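# Load printed block onto cart, park cart in yellow bay

## Task

Set the printed block completely inside the utility cart's upper tray, then bring the cart into the yellow-taped bay so that each of its four wheels sits within the tape lines and none rests on the tape. The robot must finish upright and not leaning; a fall or a tilt counts as failure.

## Robot and tools

ROBOT. A Rainbow Robotics RB-Y1: a base with two drive wheels and two rear casters, a bending torso (the lower part, the leg, folds at ankle, knee and hip), a head, and two 7-joint arms, each ending in a five-finger hand. The base is 0.58 m wide, sticks out 0.10 m in front of the drive axle and 0.57 m behind it, and sweeps a 0.58 m radius when spinning in place. The base cannot strafe. A loose object may occasionally get nudged by the scene.

FRAMES. Base frame: origin on the floor between the drive wheels, x forward, y left, z up, in metres. The chest, left_hand and right_hand readouts use this frame; a hand point lies 0.045 m in front of its palm, with its +z along straight fingers and +y out of the palm. The odometry frame is the base frame as it was at the start; base_odometry only counts wheel rotation (slip looks like travel), heading in rad, left positive, -3.142 to 3.142.

move. One action per call, plus optional cameras (list drawn from head_camera, left_wrist_camera, right_wrist_camera, all) and blocking (default true: return when everything is at rest; false: return in about 0.5 s while motion goes on). An action holds base and/or joints, or a target on its own, each optionally with min_time_s (0.1 to 8 s, the shortest duration for arm, head and torso motions). A move with no action just reports state and images.
- base: a single object {"x_m_s", "turn_rad_s", "for_s"}. It is a velocity command relative to the robot, not a place to reach. x_m_s is forward speed in m/s, magnitude 0.005 to 1.5 (negative reverses) or 0; turn_rad_s is rotation in rad/s, positive to the left, magnitude 0.02 to 1.509 or 0; for_s is how long it is sent, 0.1 to 5 s. Omitted speeds are 0. Distance is roughly speed × for_s; acceleration is 0.4 m/s² (turns 0.5 rad/s²), and the base may roll on up to about 3 s after for_s. If |x_m_s| + 0.27 × |turn_rad_s| exceeds 1.5 both are scaled down.
- joints: one object keyed by joint name, each value an absolute target. Torso in rad: torso_squat_rad 0 to 1.2, torso_shift_rad -0.3 to 0.6, torso_pitch_rad -0.2 to 1.4 (positive bows forward), torso_yaw_rad -1.5 to 1.5 (lift both arms outward 0.2 rad or more first). Combined torso limits: squat + shift <= 1.52; squat - shift + pitch <= 1.57; shift + 0.5 pitch - 0.4 squat <= 0.7; shift + 0.3 pitch - 0.5 squat <= 0.39. Head: head_pan_rad -0.523 to 0.523, head_tilt_rad -0.35 to 1.57 (positive looks down). Arm joints per side in rad (shoulder_pitch, shoulder_roll, shoulder_yaw, elbow, forearm_roll, wrist_pitch, hand_roll); left roll is 0 to 3.141 outward, right roll -3.141 to 0 outward, elbows -2.617 to 0.01 (negative bends). Fingers (little, ring, middle, index, thumb_bend, thumb_turn) use -1 to 1: +1 open, -1 closed; thumb_turn -1 puts the thumb opposite the fingers. <side>_hand_force_limit (-1 to 1, mapping to about 0 to 10 N, 15 N for the thumb) and <side>_hand_speed (-0.96 to 1) are settings; at the start they are 0 and -0.8. For a soft grasp close at speed -0.94 or slower. A hand wraps objects about 0.035 to 0.065 m thick, handles down to 0.025 m, and holds only about 0.3 kg.
- target: moves one hand to an absolute pose: side ("left" or "right"), x, y, z in metres in the base frame (-3 to 3) for the hand point, and quat_wxyz as four numbers in the printed order. It cannot be combined with base or joints, is refused while another move runs, and may travel on a curved path; break long moves into short steps.

RESULTS. "move" reads done or the worst status. Hand status: reached (within 10 mm and 2 degrees), short (with the error) or refused (with a reason). Other words: moving, off_target (rested away from target, maybe still pushing), not_followed (an arm-collision check withheld it), contact_stop (torso hit something hard), time_out, limit_stop_at_<name> (built-in or self-collision guard), stopped, torque_fault. An unrequested stop or a refusal cancels the rest of that reply's move, wait and finished_scene calls. on_its_own lists things the robot did by itself. lidar_m: 12 distances in m, sector 1 straight ahead then counter-clockwise by 30 degrees (4 left, 7 behind, 10 right), "-" for nothing, scanning only at 0.23 m height. motor_effort: wheel effort in percent, bracket = peak; a high value at rest suggests pushing on something. Also finger loads in N (positive = pushed open), <side>_hand_stopped_by words (moving, target, force, stalled, fault), joint torques, wrist force and torque (not zeroed).

OTHER TOOLS. wait {seconds 0 to 10, cameras}: commands nothing, returns early if earlier moves settle. stop {cameras}: brakes all running motions. zoom_image {camera, region [x0, y0, x1, y1] in pixels, at most 504 by 504}: closer view of the newest image. show_instructions: shows the reference pages. finished_scene {scene: 1}: ends the scene for good; the result must persist without the robot.

AVOID. Driving fast into the cart, walls or furniture (the base keeps pushing, may tip, wheels may switch off for 2 s). Heavy loads far forward, fast bending, or braking hard while bowed forward (tipping). Arms hitting or pressing each other, even fingers on fingers. Contact torques at the joint limits (63 N m shoulders, 32.4 elbow, 22.5 wrist joints) causing a 10 s torque fault. Long stretched or strained holds that overheat motors. Dropping the block or releasing it while it moves, and leaving cart wheels on the tape.

Each tool is called after "Call:" as name(argument=value, ...) on one line, values as JSON.

Reference images:

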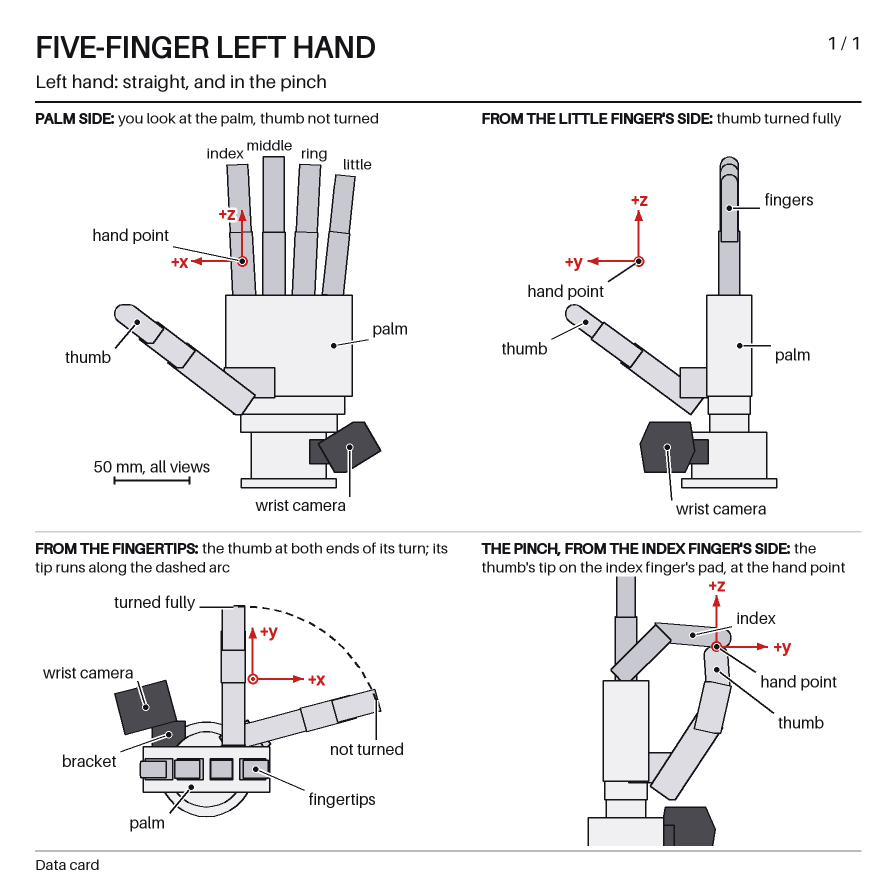

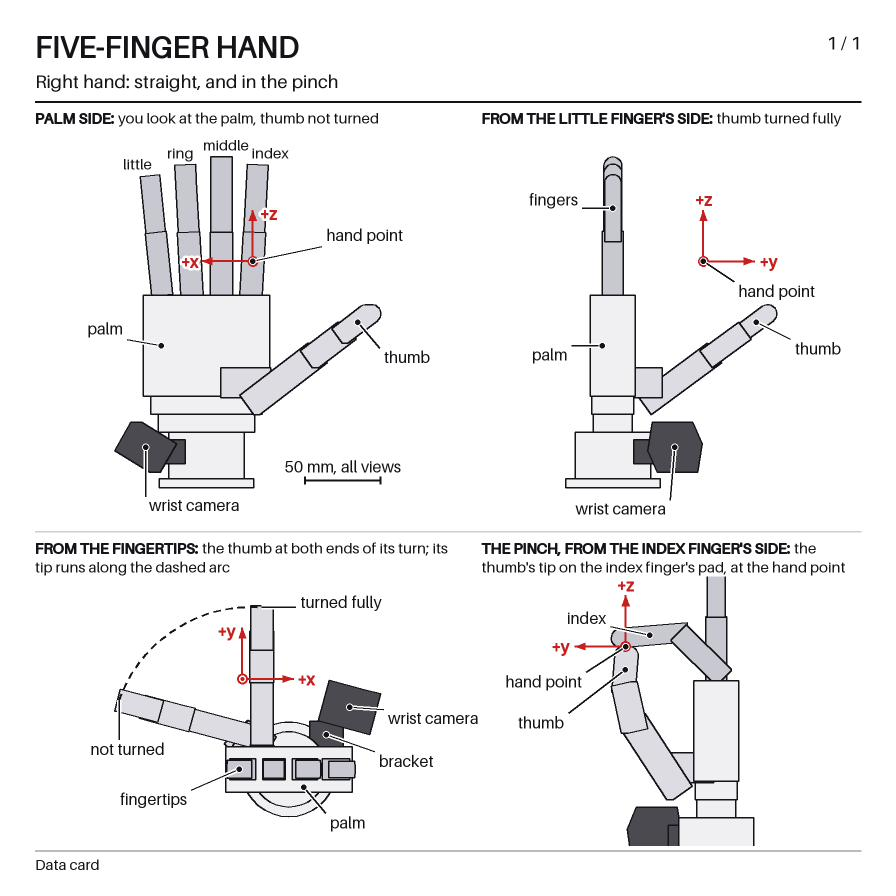

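## Session

Call:
move()

Scene clock: 0.00 s.
Joint torques (N m): no reading
External joint torques (N m): no reading
Wrist force (N): no reading
Wrist torque (N m): no reading
Wrist force, peak (N): no reading
base_odometry: x=+0.000 y=+0.000 heading=+0.000
lidar_m: 1.14 1.17 2.64 2.29 2.49 2.32 1.76 1.59 2.31 2.13 2.15 2.49
base_status: not commanded
joint_positions: torso_squat_rad=+0.350 torso_shift_rad=+0.000 torso_pitch_rad=+0.000 torso_yaw_rad=+0.000 left_shoulder_pitch_rad=-0.007 left_shoulder_roll_rad=+0.017 left_shoulder_yaw_rad=+0.038 left_elbow_rad=-0.110 left_forearm_roll_rad=+0.018 left_wrist_pitch_rad=+0.039 left_hand_roll_rad=-0.022 right_shoulder_pitch_rad=-0.030 right_shoulder_roll_rad=-0.004 right_shoulder_yaw_rad=+0.004 right_elbow_rad=-0.287 right_forearm_roll_rad=-0.017 right_wrist_pitch_rad=-0.010 right_hand_roll_rad=+0.034 head_pan_rad=+0.000 head_tilt_rad=+0.400 left_hand_little=+1.000 left_hand_ring=+1.000 left_hand_middle=+1.000 left_hand_index=+1.000 left_hand_thumb_turn=+1.000 left_hand_thumb_bend=+1.000 left_hand_force_limit=+0.000 left_hand_speed=-0.800 right_hand_little=+1.000 right_hand_ring=+1.000 right_hand_middle=+1.000 right_hand_index=+1.000 right_hand_thumb_turn=+1.000 right_hand_thumb_bend=+1.000 right_hand_force_limit=+0.000 right_hand_speed=-0.800
joint_status: not commanded
wheel_motors_off: 0
left_hand_stopped_by: target,target,target,target,target,target
right_hand_stopped_by: target,target,target,target,target,target
left_little_load_n: 0.0
left_ring_load_n: 0.0
left_middle_load_n: 0.0
left_index_load_n: 0.0
left_thumb_bend_load_n: 0.0
left_thumb_turn_load_n: 0.0
right_little_load_n: 0.0
right_ring_load_n: 0.0
right_middle_load_n: 0.0
right_index_load_n: 0.0
right_thumb_bend_load_n: 0.0
right_thumb_turn_load_n: 0.0
motor_effort: left_wheel=+0 right_wheel=+2
chest: x=-0.2280 y=+0.0012 z=+1.2475 quat_wxyz=(+1.000, -0.001, +0.000, +0.000) (m; base frame)
left_hand: x=-0.2335 y=+0.2023 z=+0.5126 quat_wxyz=(+0.033, -0.717, +0.695, -0.022) (m; base frame)
right_hand: x=-0.1086 y=-0.1920 z=+0.5182 quat_wxyz=(+0.112, -0.709, +0.686, -0.117) (m; base frame)
pictures: head_camera, left_wrist_camera, right_wrist_camera
Images, in order (width x height): head_camera 896x504, left_wrist_camera 504x504, right_wrist_camera 504x504.

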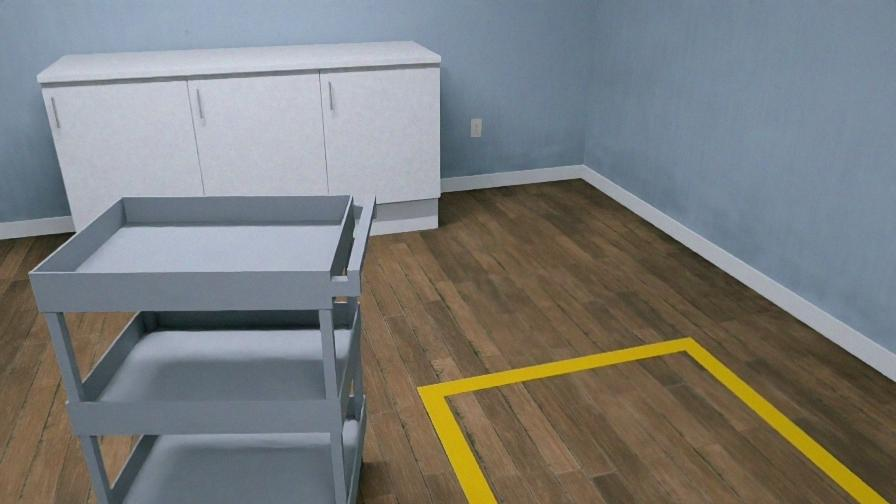

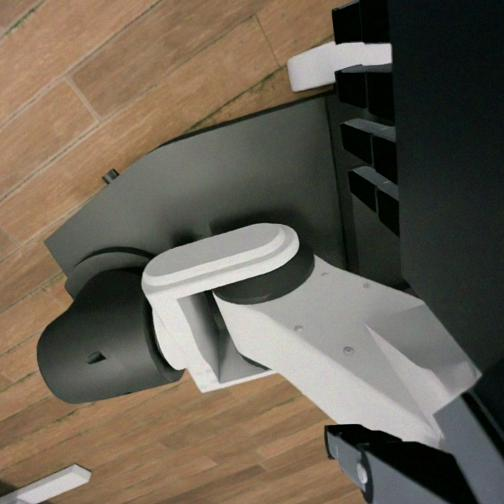

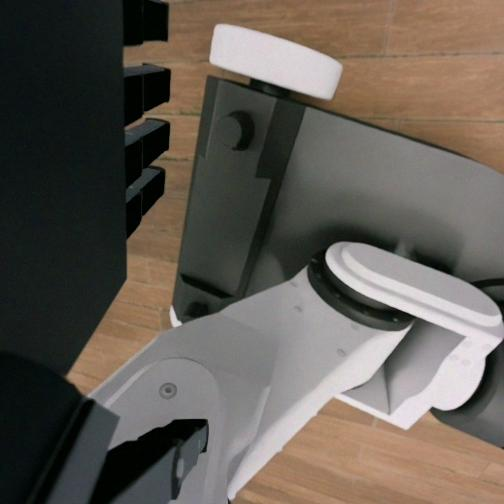

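Call:
move(joints={"head_pan_rad": 0.52, "head_tilt_rad": 0.5}, cameras=["head_camera"])

Call:
move(joints={"head_pan_rad": -0.52, "head_tilt_rad": 0.6}, cameras=["head_camera"])

Call:
move(joints={"head_pan_rad": 0, "head_tilt_rad": 0.9}, cameras=["head_camera"])

Scene clock: 16.57 s.
Joint torques (N m): left_arm=[-1.22 0.77 -0.08 -0.32 0.29 -0.36 0.02] | right_arm=[-3.88 -0.46 0.55 -1.88 -0.14 -0.82 -0.1]
External joint torques (N m): left_arm=[0.3 0.18 -0.1 -0.35 0.28 -0.12 0.02] | right_arm=[0.22 0.15 0.56 0.31 -0.2 -0.09 -0.1]
Wrist force (N): left_arm=[2.9 3.7 6.9] | right_arm=[-2.1 -0.3 8.0]
Wrist torque (N m): left_arm=[0.24 -0.40 -0.20] | right_arm=[-0.57 -0.11 -0.22]
Wrist force, peak (N): left_arm=[2.8 4.0 6.8] | right_arm=[-2.5 0.1 9.3]
move: done
base_odometry: x=+0.000 y=+0.000 heading=+0.000
lidar_m: 1.14 1.18 2.64 2.31 2.48 2.33 1.76 1.60 2.30 2.11 2.16 2.50
base_status: not commanded
joint_positions: torso_squat_rad=+0.350 torso_shift_rad=+0.000 torso_pitch_rad=+0.000 torso_yaw_rad=+0.000 left_shoulder_pitch_rad=-0.007 left_shoulder_roll_rad=+0.017 left_shoulder_yaw_rad=+0.038 left_elbow_rad=-0.110 left_forearm_roll_rad=+0.018 left_wrist_pitch_rad=+0.039 left_hand_roll_rad=-0.022 right_shoulder_pitch_rad=-0.030 right_shoulder_roll_rad=-0.004 right_shoulder_yaw_rad=+0.004 right_elbow_rad=-0.287 right_forearm_roll_rad=-0.017 right_wrist_pitch_rad=-0.010 right_hand_roll_rad=+0.034 head_pan_rad=+0.520 head_tilt_rad=+0.500 left_hand_little=+1.000 left_hand_ring=+1.000 left_hand_middle=+1.000 left_hand_index=+1.000 left_hand_thumb_turn=+1.000 left_hand_thumb_bend=+1.000 left_hand_force_limit=+0.000 left_hand_speed=-0.800 right_hand_little=+1.000 right_hand_ring=+1.000 right_hand_middle=+1.000 right_hand_index=+1.000 right_hand_thumb_turn=+1.000 right_hand_thumb_bend=+1.000 right_hand_force_limit=+0.000 right_hand_speed=-0.800
joint_status: all done
wheel_motors_off: 0
left_hand_stopped_by: target,target,target,target,target,target
right_hand_stopped_by: target,target,target,target,target,target
left_little_load_n: 0.0
left_ring_load_n: 0.0
left_middle_load_n: 0.0
left_index_load_n: 0.0
left_thumb_bend_load_n: 0.0
left_thumb_turn_load_n: 0.0
right_little_load_n: 0.0
right_ring_load_n: -0.5
right_middle_load_n: 0.0
right_index_load_n: 0.0
right_thumb_bend_load_n: -0.5
right_thumb_turn_load_n: 0.0
motor_effort: left_wheel=+0(0) right_wheel=+3(3)
chest: x=-0.2280 y=+0.0012 z=+1.2475 quat_wxyz=(+1.000, -0.001, +0.000, +0.000) (m; base frame)
left_hand: x=-0.2335 y=+0.2023 z=+0.5126 quat_wxyz=(+0.033, -0.717, +0.695, -0.022) (m; base frame)
right_hand: x=-0.1086 y=-0.1920 z=+0.5182 quat_wxyz=(+0.112, -0.709, +0.686, -0.117) (m; base frame)
pictures: head_camera
Images, in order (width x height): head_camera 896x504.

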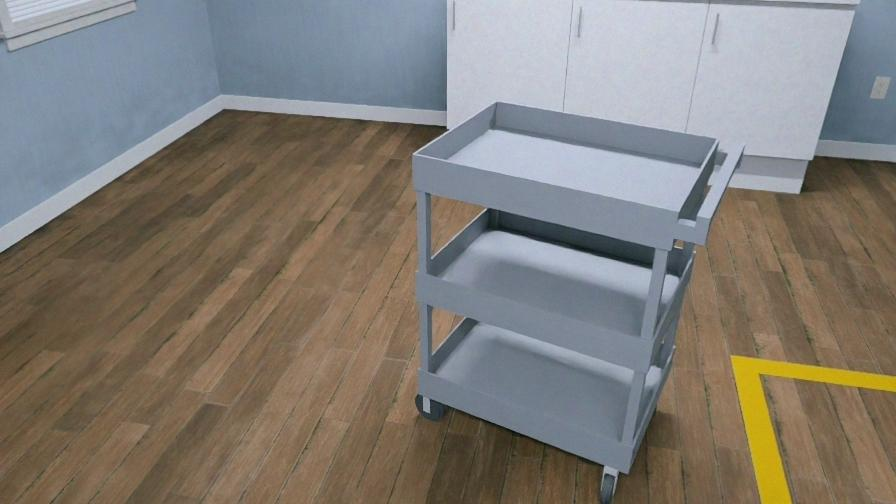

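Scene clock: 17.93 s.
Joint torques (N m): left_arm=[-1.16 0.68 0.91 -0.15 0.1 -0.4 0.24] | right_arm=[-3.57 -0.47 0.46 -1.78 -0.12 -0.84 -0.17]
External joint torques (N m): left_arm=[0.36 0.09 0.89 -0.17 0.09 -0.17 0.24] | right_arm=[0.53 0.14 0.47 0.4 -0.18 -0.11 -0.17]
Wrist force (N): left_arm=[2.7 3.9 6.8] | right_arm=[-1.6 0.1 8.4]
Wrist torque (N m): left_arm=[0.28 -0.39 -0.20] | right_arm=[-0.53 -0.20 -0.17]
Wrist force, peak (N): left_arm=[2.8 4.2 6.8] | right_arm=[-2.6 -0.4 9.0]
move: done
base_odometry: x=+0.000 y=+0.000 heading=+0.000
lidar_m: 1.14 1.16 2.65 2.31 2.48 2.33 1.76 1.60 2.30 2.11 2.16 2.48
base_status: not commanded
joint_positions: torso_squat_rad=+0.350 torso_shift_rad=+0.000 torso_pitch_rad=+0.000 torso_yaw_rad=+0.000 left_shoulder_pitch_rad=-0.007 left_shoulder_roll_rad=+0.017 left_shoulder_yaw_rad=+0.038 left_elbow_rad=-0.110 left_forearm_roll_rad=+0.018 left_wrist_pitch_rad=+0.039 left_hand_roll_rad=-0.022 right_shoulder_pitch_rad=-0.030 right_shoulder_roll_rad=-0.004 right_shoulder_yaw_rad=+0.004 right_elbow_rad=-0.287 right_forearm_roll_rad=-0.017 right_wrist_pitch_rad=-0.010 right_hand_roll_rad=+0.034 head_pan_rad=-0.520 head_tilt_rad=+0.600 left_hand_little=+1.000 left_hand_ring=+1.000 left_hand_middle=+1.000 left_hand_index=+1.000 left_hand_thumb_turn=+1.000 left_hand_thumb_bend=+1.000 left_hand_force_limit=+0.000 left_hand_speed=-0.800 right_hand_little=+1.000 right_hand_ring=+1.000 right_hand_middle=+1.000 right_hand_index=+1.000 right_hand_thumb_turn=+1.000 right_hand_thumb_bend=+1.000 right_hand_force_limit=+0.000 right_hand_speed=-0.800
joint_status: all done
wheel_motors_off: 0
left_hand_stopped_by: target,target,target,target,target,target
right_hand_stopped_by: target,target,target,target,target,target
left_little_load_n: 0.0
left_ring_load_n: 0.0
left_middle_load_n: 0.0
left_index_load_n: 0.0
left_thumb_bend_load_n: 0.0
left_thumb_turn_load_n: 0.0
right_little_load_n: 0.0
right_ring_load_n: 0.0
right_middle_load_n: 0.0
right_index_load_n: 0.0
right_thumb_bend_load_n: 0.0
right_thumb_turn_load_n: 0.0
motor_effort: left_wheel=+0(0) right_wheel=+1(3)
chest: x=-0.2280 y=+0.0012 z=+1.2475 quat_wxyz=(+1.000, -0.001, +0.000, +0.000) (m; base frame)
left_hand: x=-0.2335 y=+0.2023 z=+0.5126 quat_wxyz=(+0.033, -0.717, +0.695, -0.022) (m; base frame)
right_hand: x=-0.1086 y=-0.1920 z=+0.5182 quat_wxyz=(+0.112, -0.709, +0.686, -0.117) (m; base frame)
pictures: head_camera
Images, in order (width x height): head_camera 896x504.

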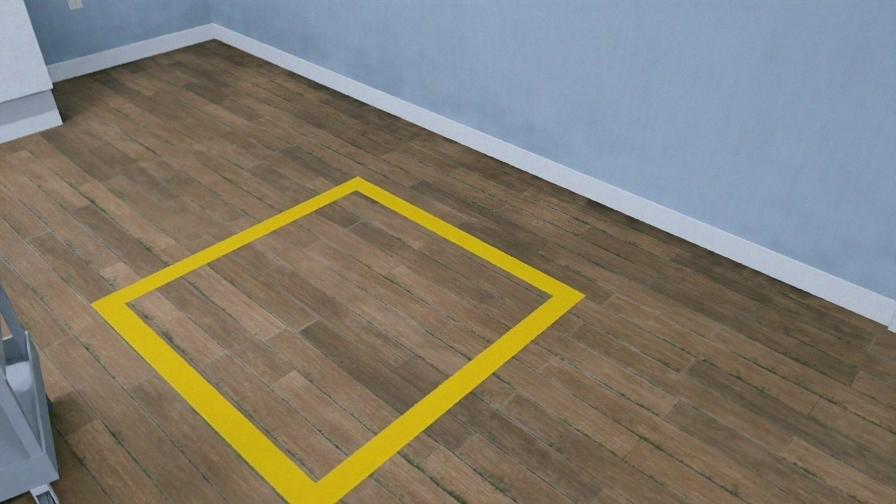

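Scene clock: 18.97 s.
Joint torques (N m): left_arm=[-2.44 0.38 -0.65 -0.36 -0.06 -0.59 0.17] | right_arm=[-3.92 -0.6 0.52 -1.85 -0.05 -0.81 -0.25]
External joint torques (N m): left_arm=[-0.92 -0.21 -0.67 -0.39 -0.07 -0.35 0.17] | right_arm=[0.17 0.01 0.53 0.33 -0.11 -0.08 -0.24]
Wrist force (N): left_arm=[2.7 3.7 6.5] | right_arm=[-2.9 -0.6 8.3]
Wrist torque (N m): left_arm=[0.26 -0.38 -0.20] | right_arm=[-0.66 0.08 -0.28]
Wrist force, peak (N): left_arm=[3.2 3.8 6.7] | right_arm=[-2.6 0.7 8.8]
move: done
base_odometry: x=+0.000 y=+0.000 heading=+0.000
lidar_m: 1.15 1.16 2.63 2.30 2.49 2.33 1.76 1.61 2.30 2.13 2.15 2.49
base_status: not commanded
joint_positions: torso_squat_rad=+0.350 torso_shift_rad=+0.000 torso_pitch_rad=+0.000 torso_yaw_rad=+0.000 left_shoulder_pitch_rad=-0.007 left_shoulder_roll_rad=+0.017 left_shoulder_yaw_rad=+0.038 left_elbow_rad=-0.110 left_forearm_roll_rad=+0.018 left_wrist_pitch_rad=+0.039 left_hand_roll_rad=-0.022 right_shoulder_pitch_rad=-0.030 right_shoulder_roll_rad=-0.004 right_shoulder_yaw_rad=+0.004 right_elbow_rad=-0.287 right_forearm_roll_rad=-0.017 right_wrist_pitch_rad=-0.010 right_hand_roll_rad=+0.034 head_pan_rad=+0.000 head_tilt_rad=+0.900 left_hand_little=+1.000 left_hand_ring=+1.000 left_hand_middle=+1.000 left_hand_index=+1.000 left_hand_thumb_turn=+1.000 left_hand_thumb_bend=+1.000 left_hand_force_limit=+0.000 left_hand_speed=-0.800 right_hand_little=+1.000 right_hand_ring=+1.000 right_hand_middle=+1.000 right_hand_index=+1.000 right_hand_thumb_turn=+1.000 right_hand_thumb_bend=+1.000 right_hand_force_limit=+0.000 right_hand_speed=-0.800
joint_status: all done
wheel_motors_off: 0
left_hand_stopped_by: target,target,target,target,target,target
right_hand_stopped_by: target,target,target,target,target,target
left_little_load_n: 0.0
left_ring_load_n: 0.0
left_middle_load_n: 0.0
left_index_load_n: 0.0
left_thumb_bend_load_n: 0.0
left_thumb_turn_load_n: 0.0
right_little_load_n: 0.0
right_ring_load_n: 0.0
right_middle_load_n: 0.0
right_index_load_n: 0.0
right_thumb_bend_load_n: 0.0
right_thumb_turn_load_n: 0.0
motor_effort: left_wheel=+0(0) right_wheel=+1(3)
chest: x=-0.2280 y=+0.0012 z=+1.2475 quat_wxyz=(+1.000, -0.001, +0.000, +0.000) (m; base frame)
left_hand: x=-0.2335 y=+0.2023 z=+0.5126 quat_wxyz=(+0.033, -0.717, +0.695, -0.022) (m; base frame)
right_hand: x=-0.1086 y=-0.1920 z=+0.5182 quat_wxyz=(+0.112, -0.709, +0.686, -0.117) (m; base frame)
pictures: head_camera
Images, in order (width x height): head_camera 896x504.

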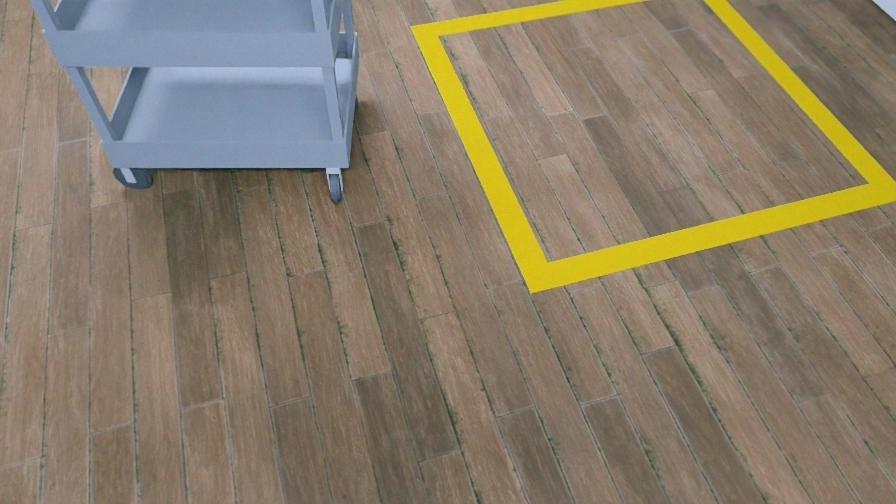

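Call:
move(base={"turn_rad_s": 0.9, "for_s": 2.0}, joints={"head_tilt_rad": 0.5}, cameras=["head_camera"])

Call:
move(base={"turn_rad_s": 0.9, "for_s": 1.5}, cameras=["head_camera"])

Scene clock: 29.90 s.
Joint torques (N m): left_arm=[-1.62 0.87 -0.25 -0.44 0.23 -0.33 0.32] | right_arm=[-3.9 -0.19 0.49 -1.86 -0.08 -0.95 -0.17]
External joint torques (N m): left_arm=[-0.1 0.27 -0.28 -0.47 0.22 -0.1 0.32] | right_arm=[0.2 0.41 0.5 0.33 -0.14 -0.22 -0.17]
Wrist force (N): left_arm=[2.7 3.7 6.2] | right_arm=[-2.2 0.1 7.9]
Wrist torque (N m): left_arm=[0.32 -0.43 -0.22] | right_arm=[-0.50 -0.02 -0.23]
Wrist force, peak (N): left_arm=[3.0 3.7 6.9] | right_arm=[-2.2 -0.3 9.1]
move: done
base_odometry: x=+0.000 y=+0.000 heading=+1.800
lidar_m: 2.46 2.53 1.73 2.00 1.62 2.26 2.13 2.21 2.94 1.15 1.31 2.28
base_status: done (sent for 2 of 2 s)
joint_positions: torso_squat_rad=+0.350 torso_shift_rad=+0.000 torso_pitch_rad=+0.000 torso_yaw_rad=+0.000 left_shoulder_pitch_rad=-0.007 left_shoulder_roll_rad=+0.017 left_shoulder_yaw_rad=+0.038 left_elbow_rad=-0.110 left_forearm_roll_rad=+0.018 left_wrist_pitch_rad=+0.039 left_hand_roll_rad=-0.022 right_shoulder_pitch_rad=-0.030 right_shoulder_roll_rad=-0.004 right_shoulder_yaw_rad=+0.004 right_elbow_rad=-0.287 right_forearm_roll_rad=-0.017 right_wrist_pitch_rad=-0.010 right_hand_roll_rad=+0.034 head_pan_rad=+0.000 head_tilt_rad=+0.500 left_hand_little=+1.000 left_hand_ring=+1.000 left_hand_middle=+1.000 left_hand_index=+1.000 left_hand_thumb_turn=+1.000 left_hand_thumb_bend=+1.000 left_hand_force_limit=+0.000 left_hand_speed=-0.800 right_hand_little=+1.000 right_hand_ring=+1.000 right_hand_middle=+1.000 right_hand_index=+1.000 right_hand_thumb_turn=+1.000 right_hand_thumb_bend=+1.000 right_hand_force_limit=+0.000 right_hand_speed=-0.800
joint_status: all done
wheel_motors_off: 0
left_hand_stopped_by: target,target,target,target,target,target
right_hand_stopped_by: target,target,target,target,target,target
left_little_load_n: 0.0
left_ring_load_n: 0.0
left_middle_load_n: 0.0
left_index_load_n: 0.0
left_thumb_bend_load_n: 0.0
left_thumb_turn_load_n: 0.0
right_little_load_n: 0.0
right_ring_load_n: 0.0
right_middle_load_n: 0.0
right_index_load_n: -0.5
right_thumb_bend_load_n: 0.0
right_thumb_turn_load_n: 0.0
motor_effort: left_wheel=+5(28) right_wheel=+5(28)
chest: x=-0.2280 y=+0.0012 z=+1.2475 quat_wxyz=(+1.000, -0.001, +0.000, +0.000) (m; base frame)
left_hand: x=-0.2335 y=+0.2023 z=+0.5126 quat_wxyz=(+0.033, -0.717, +0.695, -0.022) (m; base frame)
right_hand: x=-0.1086 y=-0.1920 z=+0.5182 quat_wxyz=(+0.112, -0.709, +0.686, -0.117) (m; base frame)
pictures: head_camera
Images, in order (width x height): head_camera 896x504.

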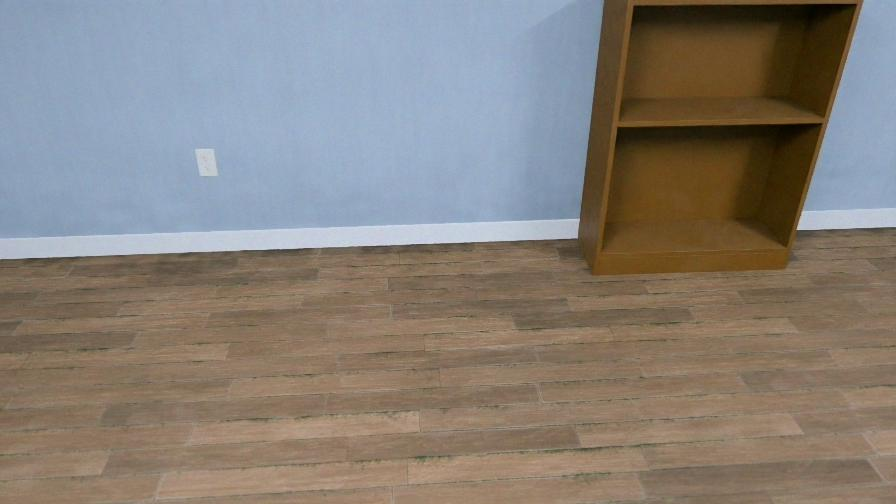

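Scene clock: 33.37 s.
Joint torques (N m): left_arm=[-1.74 1 -0.16 -0.1 0.22 -0.28 0.13] | right_arm=[-3.95 -0.47 0.56 -1.84 -0.17 -0.86 -0.1]
External joint torques (N m): left_arm=[-0.22 0.41 -0.18 -0.13 0.21 -0.04 0.13] | right_arm=[0.14 0.13 0.57 0.35 -0.23 -0.13 -0.1]
Wrist force (N): left_arm=[2.9 3.4 6.9] | right_arm=[-2.3 -0.3 7.8]
Wrist torque (N m): left_arm=[0.18 -0.42 -0.19] | right_arm=[-0.56 -0.05 -0.24]
Wrist force, peak (N): left_arm=[3.1 4.2 6.6] | right_arm=[-1.8 -0.2 8.8]
move: done
base_odometry: x=+0.000 y=+0.000 heading=+2.924
lidar_m: 1.74 1.59 2.08 2.21 2.13 2.27 3.19 1.16 1.38 2.28 2.46 2.59
base_status: done (sent for 1.5 of 1.5 s)
joint_positions: torso_squat_rad=+0.350 torso_shift_rad=+0.000 torso_pitch_rad=+0.000 torso_yaw_rad=+0.000 left_shoulder_pitch_rad=-0.007 left_shoulder_roll_rad=+0.017 left_shoulder_yaw_rad=+0.038 left_elbow_rad=-0.110 left_forearm_roll_rad=+0.018 left_wrist_pitch_rad=+0.039 left_hand_roll_rad=-0.022 right_shoulder_pitch_rad=-0.030 right_shoulder_roll_rad=-0.004 right_shoulder_yaw_rad=+0.004 right_elbow_rad=-0.287 right_forearm_roll_rad=-0.017 right_wrist_pitch_rad=-0.010 right_hand_roll_rad=+0.034 head_pan_rad=+0.000 head_tilt_rad=+0.500 left_hand_little=+1.000 left_hand_ring=+1.000 left_hand_middle=+1.000 left_hand_index=+1.000 left_hand_thumb_turn=+1.000 left_hand_thumb_bend=+1.000 left_hand_force_limit=+0.000 left_hand_speed=-0.800 right_hand_little=+1.000 right_hand_ring=+1.000 right_hand_middle=+1.000 right_hand_index=+1.000 right_hand_thumb_turn=+1.000 right_hand_thumb_bend=+1.000 right_hand_force_limit=+0.000 right_hand_speed=-0.800
joint_status: not commanded
wheel_motors_off: 0
left_hand_stopped_by: target,target,target,target,target,target
right_hand_stopped_by: target,target,target,target,target,target
left_little_load_n: 0.0
left_ring_load_n: 0.0
left_middle_load_n: 0.0
left_index_load_n: 0.5
left_thumb_bend_load_n: 0.0
left_thumb_turn_load_n: 0.0
right_little_load_n: 0.0
right_ring_load_n: 0.0
right_middle_load_n: 0.0
right_index_load_n: 0.0
right_thumb_bend_load_n: 0.0
right_thumb_turn_load_n: 0.0
motor_effort: left_wheel=+3(17) right_wheel=+6(26)
chest: x=-0.2280 y=+0.0012 z=+1.2475 quat_wxyz=(+1.000, -0.001, +0.000, +0.000) (m; base frame)
left_hand: x=-0.2335 y=+0.2023 z=+0.5126 quat_wxyz=(+0.033, -0.717, +0.695, -0.022) (m; base frame)
right_hand: x=-0.1086 y=-0.1920 z=+0.5182 quat_wxyz=(+0.112, -0.709, +0.686, -0.117) (m; base frame)
pictures: head_camera
Images, in order (width x height): head_camera 896x504.

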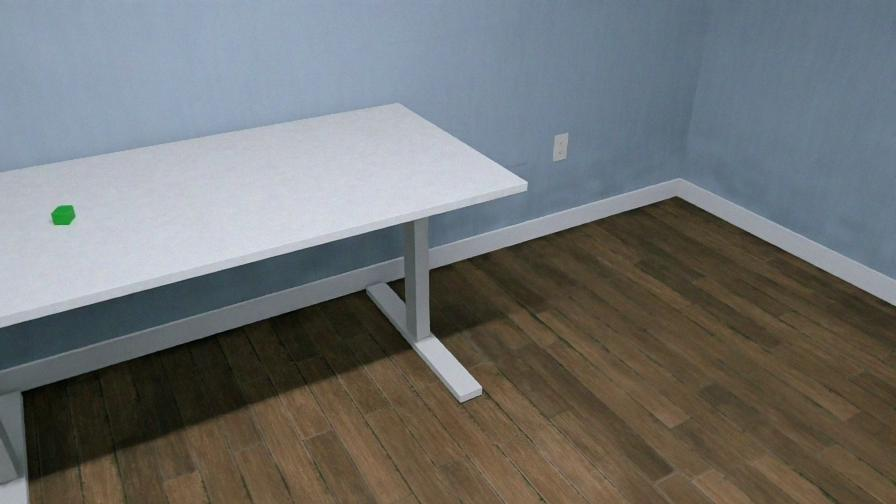

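Call:
move(base={"turn_rad_s": 0.5, "for_s": 1.1}, cameras=["head_camera"])

Scene clock: 39.70 s.
Joint torques (N m): left_arm=[-1.54 0.94 -0.16 -0.47 0.05 -0.29 0.14] | right_arm=[-3.73 -0.35 0.52 -1.9 -0.07 -0.86 -0.12]
External joint torques (N m): left_arm=[-0.01 0.34 -0.18 -0.49 0.04 -0.05 0.14] | right_arm=[0.36 0.25 0.53 0.29 -0.14 -0.13 -0.12]
Wrist force (N): left_arm=[2.5 3.6 6.5] | right_arm=[-2.0 0.0 7.9]
Wrist torque (N m): left_arm=[0.27 -0.36 -0.19] | right_arm=[-0.52 -0.10 -0.18]
Wrist force, peak (N): left_arm=[3.1 3.8 6.7] | right_arm=[-2.5 -0.3 9.1]
move: done
base_odometry: x=+0.000 y=+0.000 heading=-2.809
lidar_m: 1.60 2.11 2.18 2.14 2.30 3.29 1.18 1.39 2.27 2.47 2.61 1.73
base_status: done (sent for 1.1 of 1.1 s)
joint_positions: torso_squat_rad=+0.350 torso_shift_rad=+0.000 torso_pitch_rad=+0.000 torso_yaw_rad=+0.000 left_shoulder_pitch_rad=-0.007 left_shoulder_roll_rad=+0.017 left_shoulder_yaw_rad=+0.038 left_elbow_rad=-0.110 left_forearm_roll_rad=+0.018 left_wrist_pitch_rad=+0.039 left_hand_roll_rad=-0.022 right_shoulder_pitch_rad=-0.030 right_shoulder_roll_rad=-0.004 right_shoulder_yaw_rad=+0.004 right_elbow_rad=-0.287 right_forearm_roll_rad=-0.017 right_wrist_pitch_rad=-0.010 right_hand_roll_rad=+0.034 head_pan_rad=+0.000 head_tilt_rad=+0.500 left_hand_little=+1.000 left_hand_ring=+1.000 left_hand_middle=+1.000 left_hand_index=+1.000 left_hand_thumb_turn=+1.000 left_hand_thumb_bend=+1.000 left_hand_force_limit=+0.000 left_hand_speed=-0.800 right_hand_little=+1.000 right_hand_ring=+1.000 right_hand_middle=+1.000 right_hand_index=+1.000 right_hand_thumb_turn=+1.000 right_hand_thumb_bend=+1.000 right_hand_force_limit=+0.000 right_hand_speed=-0.800
joint_status: not commanded
wheel_motors_off: 0
left_hand_stopped_by: target,target,target,target,target,target
right_hand_stopped_by: target,target,target,target,target,target
left_little_load_n: 0.0
left_ring_load_n: 0.0
left_middle_load_n: 0.0
left_index_load_n: 0.0
left_thumb_bend_load_n: 0.0
left_thumb_turn_load_n: 0.0
right_little_load_n: 0.0
right_ring_load_n: 0.0
right_middle_load_n: 0.0
right_index_load_n: 0.0
right_thumb_bend_load_n: 0.0
right_thumb_turn_load_n: 0.0
motor_effort: left_wheel=+3(15) right_wheel=+8(24)
chest: x=-0.2280 y=+0.0012 z=+1.2475 quat_wxyz=(+1.000, -0.001, +0.000, +0.000) (m; base frame)
left_hand: x=-0.2335 y=+0.2023 z=+0.5126 quat_wxyz=(+0.033, -0.717, +0.695, -0.022) (m; base frame)
right_hand: x=-0.1086 y=-0.1920 z=+0.5182 quat_wxyz=(+0.112, -0.709, +0.686, -0.117) (m; base frame)
pictures: head_camera
Images, in order (width x height): head_camera 896x504.

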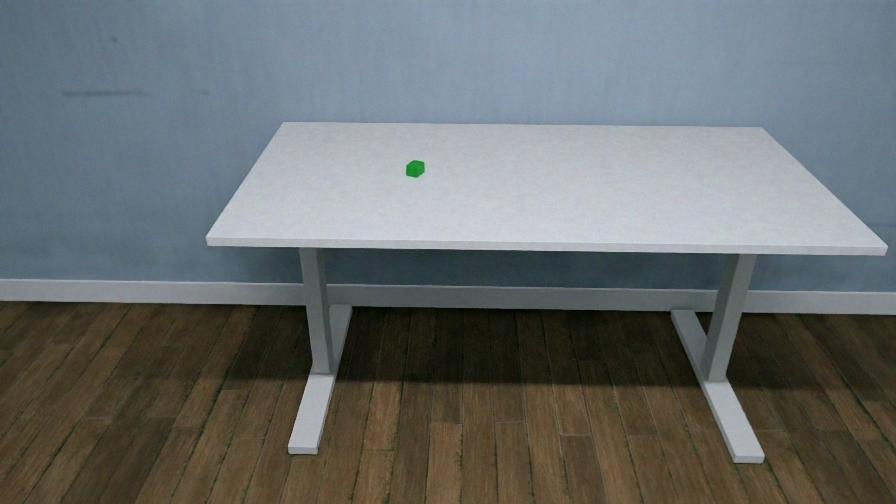

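Call:
move(target={"side": "left", "x": 0.2, "y": 0.22, "z": 0.95, "quat_wxyz": [0.304, -0.639, 0.639, -0.304]}, cameras=["head_camera", "left_wrist_camera"], min_time_s=2)

Scene clock: 92.20 s.
Joint torques (N m): left_arm=[-9.73 4.42 2.6 -7.87 -0.1 -1.59 0.06] | right_arm=[-4.02 -0.23 0.31 -1.83 -0.09 -0.92 -0.24]
External joint torques (N m): left_arm=[0.3 1.03 -0.4 1.53 0.15 0.08 0.06] | right_arm=[0.07 0.37 0.32 0.35 -0.15 -0.18 -0.24]
Wrist force (N): left_arm=[3.0 7.5 4.4] | right_arm=[-2.6 -0.1 8.2]
Wrist torque (N m): left_arm=[0.62 -0.52 -0.23] | right_arm=[-0.56 -0.01 -0.24]
Wrist force, peak (N): left_arm=[3.0 6.0 7.0] | right_arm=[-1.9 0.1 9.0]
move: done
base_odometry: x=+0.000 y=+0.000 heading=-2.809
lidar_m: 1.60 2.10 2.18 2.14 2.30 3.30 1.17 1.39 2.27 2.47 2.60 1.74
base_status: not commanded
joint_positions: torso_squat_rad=+0.350 torso_shift_rad=+0.000 torso_pitch_rad=+0.000 torso_yaw_rad=+0.000 left_shoulder_pitch_rad=+0.030 left_shoulder_roll_rad=+0.275 left_shoulder_yaw_rad=-0.055 left_elbow_rad=-2.201 left_forearm_roll_rad=+0.134 left_wrist_pitch_rad=+1.261 left_hand_roll_rad=+0.205 right_shoulder_pitch_rad=-0.030 right_shoulder_roll_rad=-0.004 right_shoulder_yaw_rad=+0.004 right_elbow_rad=-0.287 right_forearm_roll_rad=-0.017 right_wrist_pitch_rad=-0.010 right_hand_roll_rad=+0.034 head_pan_rad=+0.000 head_tilt_rad=+0.500 left_hand_little=+1.000 left_hand_ring=+1.000 left_hand_middle=+1.000 left_hand_index=+1.000 left_hand_thumb_turn=+1.000 left_hand_thumb_bend=+1.000 left_hand_force_limit=+0.000 left_hand_speed=-0.800 right_hand_little=+1.000 right_hand_ring=+1.000 right_hand_middle=+1.000 right_hand_index=+1.000 right_hand_thumb_turn=+1.000 right_hand_thumb_bend=+1.000 right_hand_force_limit=+0.000 right_hand_speed=-0.800
joint_status: all done
wheel_motors_off: 0
left_hand_stopped_by: target,target,target,target,target,target
right_hand_stopped_by: target,target,target,target,target,target
left_little_load_n: 0.0
left_ring_load_n: 0.0
left_middle_load_n: 0.0
left_index_load_n: -0.5
left_thumb_bend_load_n: 0.0
left_thumb_turn_load_n: 0.0
right_little_load_n: 0.0
right_ring_load_n: 0.0
right_middle_load_n: 0.0
right_index_load_n: 0.0
right_thumb_bend_load_n: 0.0
right_thumb_turn_load_n: 0.0
motor_effort: left_wheel=+3(3) right_wheel=+7(12)
chest: x=-0.2280 y=+0.0012 z=+1.2475 quat_wxyz=(+1.000, -0.001, +0.000, +0.000) (m; base frame)
left_hand: x=+0.2001 y=+0.2200 z=+0.9503 quat_wxyz=(+0.304, -0.638, +0.638, -0.304) (m; base frame)
left_hand_status: reached (checked arc, planned for 2.0 s): 0 mm and 0.1 deg off.
right_hand: x=-0.1086 y=-0.1920 z=+0.5182 quat_wxyz=(+0.112, -0.709, +0.686, -0.117) (m; base frame)
pictures: head_camera, left_wrist_camera
Images, in order (width x height): head_camera 896x504, left_wrist_camera 504x504.

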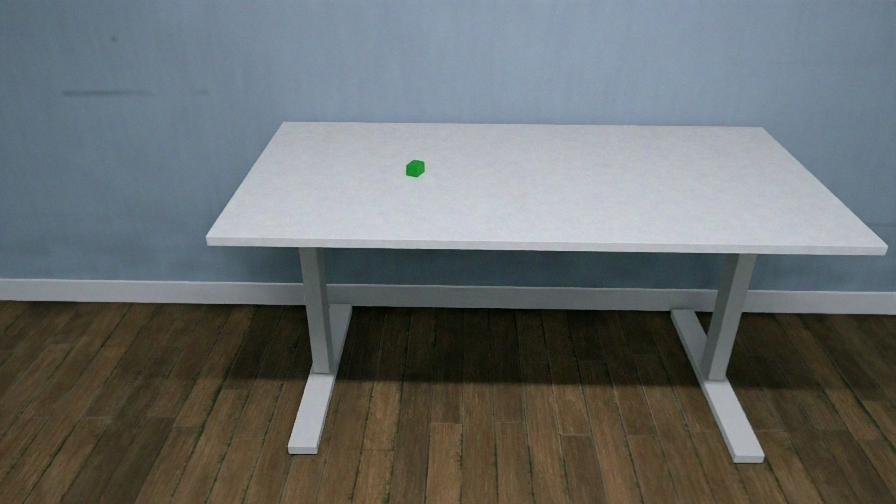

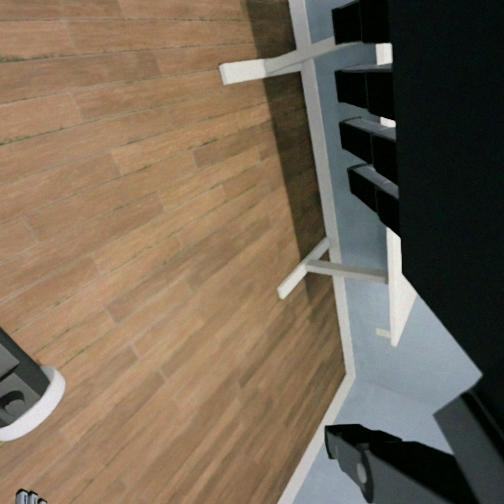

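Call:
move(target={"side": "left", "x": 0.35, "y": 0.15, "z": 1.0, "quat_wxyz": [0.304, -0.639, 0.639, -0.304]}, min_time_s=1.5)

Call:
move(joints={"head_tilt_rad": 0.9}, cameras=["head_camera"])

Scene clock: 103.57 s.
Joint torques (N m): left_arm=[-18.73 2.35 2.03 -8.46 -0.62 -1.73 0.28] | right_arm=[-3.73 -0.22 0.79 -1.85 -0.06 -0.99 -0.17]
External joint torques (N m): left_arm=[0.92 -1.23 -0.6 1.08 -0.26 -0.08 0.28] | right_arm=[0.36 0.39 0.8 0.33 -0.12 -0.26 -0.17]
Wrist force (N): left_arm=[2.7 7.4 4.4] | right_arm=[-1.9 0.0 8.0]
Wrist torque (N m): left_arm=[0.63 -0.48 -0.26] | right_arm=[-0.50 -0.13 -0.15]
Wrist force, peak (N): left_arm=[2.6 7.9 4.7] | right_arm=[-2.4 -0.1 8.9]
move: done
base_odometry: x=+0.000 y=+0.000 heading=-2.809
lidar_m: 1.60 2.10 2.17 2.14 2.31 3.29 1.18 1.38 2.28 2.46 2.61 1.74
base_status: not commanded
joint_positions: torso_squat_rad=+0.350 torso_shift_rad=+0.000 torso_pitch_rad=+0.000 torso_yaw_rad=+0.000 left_shoulder_pitch_rad=-0.586 left_shoulder_roll_rad=+0.172 left_shoulder_yaw_rad=-0.074 left_elbow_rad=-1.591 left_forearm_roll_rad=+0.026 left_wrist_pitch_rad=+1.264 left_hand_roll_rad=+0.279 right_shoulder_pitch_rad=-0.030 right_shoulder_roll_rad=-0.004 right_shoulder_yaw_rad=+0.004 right_elbow_rad=-0.287 right_forearm_roll_rad=-0.017 right_wrist_pitch_rad=-0.010 right_hand_roll_rad=+0.034 head_pan_rad=+0.000 head_tilt_rad=+0.500 left_hand_little=+1.000 left_hand_ring=+1.000 left_hand_middle=+1.000 left_hand_index=+1.000 left_hand_thumb_turn=+1.000 left_hand_thumb_bend=+1.000 left_hand_force_limit=+0.000 left_hand_speed=-0.800 right_hand_little=+1.000 right_hand_ring=+1.000 right_hand_middle=+1.000 right_hand_index=+1.000 right_hand_thumb_turn=+1.000 right_hand_thumb_bend=+1.000 right_hand_force_limit=+0.000 right_hand_speed=-0.800
joint_status: all done
wheel_motors_off: 0
left_hand_stopped_by: target,target,target,target,target,target
right_hand_stopped_by: target,target,target,target,target,target
left_little_load_n: 0.0
left_ring_load_n: 0.0
left_middle_load_n: 0.0
left_index_load_n: 0.0
left_thumb_bend_load_n: 0.0
left_thumb_turn_load_n: 0.0
right_little_load_n: 0.0
right_ring_load_n: 0.0
right_middle_load_n: 0.0
right_index_load_n: 0.0
right_thumb_bend_load_n: 0.0
right_thumb_turn_load_n: 0.0
motor_effort: left_wheel=+2(3) right_wheel=+8(11)
chest: x=-0.2280 y=+0.0012 z=+1.2475 quat_wxyz=(+1.000, -0.001, +0.000, +0.000) (m; base frame)
left_hand: x=+0.3500 y=+0.1501 z=+1.0003 quat_wxyz=(+0.304, -0.638, +0.638, -0.304) (m; base frame)
left_hand_status: reached (checked arc, planned for 1.5 s): 0 mm and 0.0 deg off.
right_hand: x=-0.1086 y=-0.1920 z=+0.5182 quat_wxyz=(+0.112, -0.709, +0.686, -0.117) (m; base frame)
pictures: none

Scene clock: 104.50 s.
Joint torques (N m): left_arm=[-18.51 2.79 1.72 -7.84 -0.27 -1.36 0.31] | right_arm=[-3.96 -0.39 0.66 -1.89 -0.06 -0.86 -0.13]
External joint torques (N m): left_arm=[1.15 -0.8 -0.91 1.7 0.09 0.29 0.3] | right_arm=[0.13 0.21 0.66 0.29 -0.13 -0.13 -0.12]
Wrist force (N): left_arm=[3.0 7.6 4.3] | right_arm=[-2.0 -0.4 7.5]
Wrist torque (N m): left_arm=[0.64 -0.50 -0.28] | right_arm=[-0.54 -0.08 -0.21]
Wrist force, peak (N): left_arm=[3.1 8.0 4.5] | right_arm=[-2.5 -0.3 8.7]
move: done
base_odometry: x=+0.000 y=+0.000 heading=-2.809
lidar_m: 1.59 2.10 2.17 2.14 2.29 3.30 1.16 1.38 2.28 2.46 2.61 1.74
base_status: not commanded
joint_positions: torso_squat_rad=+0.350 torso_shift_rad=+0.000 torso_pitch_rad=+0.000 torso_yaw_rad=+0.000 left_shoulder_pitch_rad=-0.586 left_shoulder_roll_rad=+0.172 left_shoulder_yaw_rad=-0.074 left_elbow_rad=-1.591 left_forearm_roll_rad=+0.026 left_wrist_pitch_rad=+1.264 left_hand_roll_rad=+0.279 right_shoulder_pitch_rad=-0.030 right_shoulder_roll_rad=-0.004 right_shoulder_yaw_rad=+0.004 right_elbow_rad=-0.287 right_forearm_roll_rad=-0.017 right_wrist_pitch_rad=-0.010 right_hand_roll_rad=+0.034 head_pan_rad=+0.000 head_tilt_rad=+0.900 left_hand_little=+1.000 left_hand_ring=+1.000 left_hand_middle=+1.000 left_hand_index=+1.000 left_hand_thumb_turn=+1.000 left_hand_thumb_bend=+1.000 left_hand_force_limit=+0.000 left_hand_speed=-0.800 right_hand_little=+1.000 right_hand_ring=+1.000 right_hand_middle=+1.000 right_hand_index=+1.000 right_hand_thumb_turn=+1.000 right_hand_thumb_bend=+1.000 right_hand_force_limit=+0.000 right_hand_speed=-0.800
joint_status: all done
wheel_motors_off: 0
left_hand_stopped_by: target,target,target,target,target,target
right_hand_stopped_by: target,target,target,target,target,target
left_little_load_n: 0.0
left_ring_load_n: 0.0
left_middle_load_n: 0.0
left_index_load_n: 0.0
left_thumb_bend_load_n: 0.0
left_thumb_turn_load_n: -0.5
right_little_load_n: 0.0
right_ring_load_n: 0.0
right_middle_load_n: 0.0
right_index_load_n: 0.0
right_thumb_bend_load_n: 0.0
right_thumb_turn_load_n: 0.0
motor_effort: left_wheel=+2(3) right_wheel=+11(11)
chest: x=-0.2280 y=+0.0012 z=+1.2475 quat_wxyz=(+1.000, -0.001, +0.000, +0.000) (m; base frame)
left_hand: x=+0.3500 y=+0.1501 z=+1.0003 quat_wxyz=(+0.304, -0.638, +0.638, -0.304) (m; base frame)
right_hand: x=-0.1086 y=-0.1920 z=+0.5182 quat_wxyz=(+0.112, -0.709, +0.686, -0.117) (m; base frame)
pictures: head_camera
Images, in order (width x height): head_camera 896x504.

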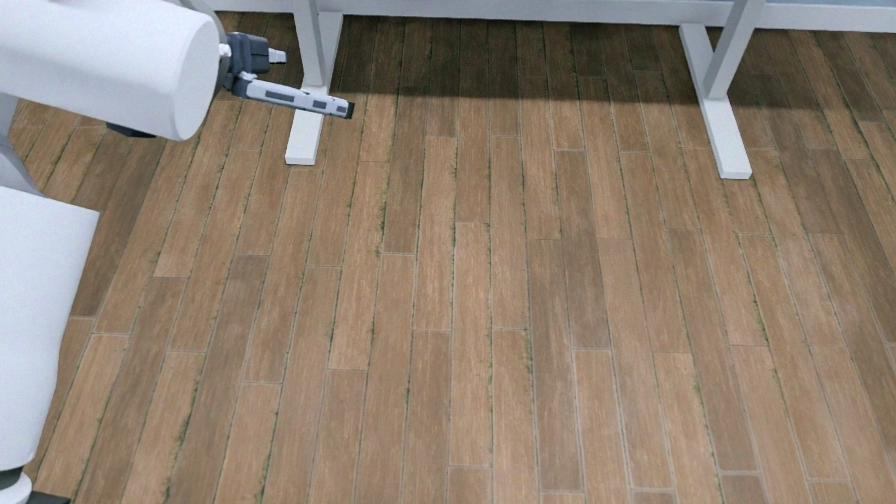

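Call:
move(base={"x_m_s": 0.35, "for_s": 2.5}, joints={"head_tilt_rad": 0.65}, cameras=["head_camera"])

Scene clock: 134.30 s.
Joint torques (N m): left_arm=[-18.91 2.37 2.08 -8.32 -0.15 -1.53 -0.06] | right_arm=[-3.37 -0.47 0.72 -1.84 -0.05 -0.87 -0.28]
External joint torques (N m): left_arm=[0.74 -1.21 -0.55 1.22 0.21 0.12 -0.07] | right_arm=[0.72 0.14 0.73 0.35 -0.11 -0.14 -0.28]
Wrist force (N): left_arm=[3.0 7.4 4.6] | right_arm=[-2.6 0.1 8.3]
Wrist torque (N m): left_arm=[0.63 -0.51 -0.26] | right_arm=[-0.58 0.03 -0.20]
Wrist force, peak (N): left_arm=[3.0 7.9 4.7] | right_arm=[-1.7 -0.1 9.3]
move: done
base_odometry: x=-0.827 y=-0.286 heading=-2.809
lidar_m: 1.11 0.76 1.69 2.09 2.21 3.20 2.02 3.27 2.58 2.52 1.08 1.14
base_status: done (sent for 2.5 of 2.5 s)
joint_positions: torso_squat_rad=+0.350 torso_shift_rad=+0.000 torso_pitch_rad=+0.000 torso_yaw_rad=+0.000 left_shoulder_pitch_rad=-0.586 left_shoulder_roll_rad=+0.172 left_shoulder_yaw_rad=-0.074 left_elbow_rad=-1.591 left_forearm_roll_rad=+0.026 left_wrist_pitch_rad=+1.264 left_hand_roll_rad=+0.279 right_shoulder_pitch_rad=-0.030 right_shoulder_roll_rad=-0.004 right_shoulder_yaw_rad=+0.004 right_elbow_rad=-0.287 right_forearm_roll_rad=-0.017 right_wrist_pitch_rad=-0.010 right_hand_roll_rad=+0.034 head_pan_rad=+0.000 head_tilt_rad=+0.650 left_hand_little=+1.000 left_hand_ring=+1.000 left_hand_middle=+1.000 left_hand_index=+1.000 left_hand_thumb_turn=+1.000 left_hand_thumb_bend=+1.000 left_hand_force_limit=+0.000 left_hand_speed=-0.800 right_hand_little=+1.000 right_hand_ring=+1.000 right_hand_middle=+1.000 right_hand_index=+1.000 right_hand_thumb_turn=+1.000 right_hand_thumb_bend=+1.000 right_hand_force_limit=+0.000 right_hand_speed=-0.800
joint_status: all done
wheel_motors_off: 0
left_hand_stopped_by: target,target,target,target,target,target
right_hand_stopped_by: target,target,target,target,target,target
left_little_load_n: 0.0
left_ring_load_n: 0.0
left_middle_load_n: 0.0
left_index_load_n: 0.0
left_thumb_bend_load_n: 0.0
left_thumb_turn_load_n: 0.0
right_little_load_n: 0.0
right_ring_load_n: 0.0
right_middle_load_n: 0.0
right_index_load_n: 0.0
right_thumb_bend_load_n: 0.0
right_thumb_turn_load_n: 0.0
motor_effort: left_wheel=+4(32) right_wheel=-6(29)
chest: x=-0.2280 y=+0.0012 z=+1.2475 quat_wxyz=(+1.000, -0.001, +0.000, +0.000) (m; base frame)
left_hand: x=+0.3501 y=+0.1501 z=+1.0002 quat_wxyz=(+0.304, -0.638, +0.638, -0.304) (m; base frame)
right_hand: x=-0.1085 y=-0.1920 z=+0.5182 quat_wxyz=(+0.112, -0.709, +0.686, -0.117) (m; base frame)
pictures: head_camera
Images, in order (width x height): head_camera 896x504.

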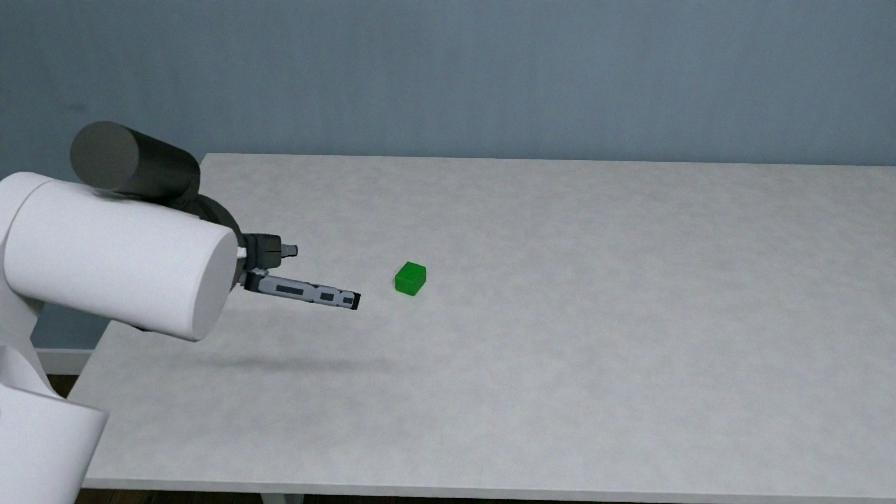

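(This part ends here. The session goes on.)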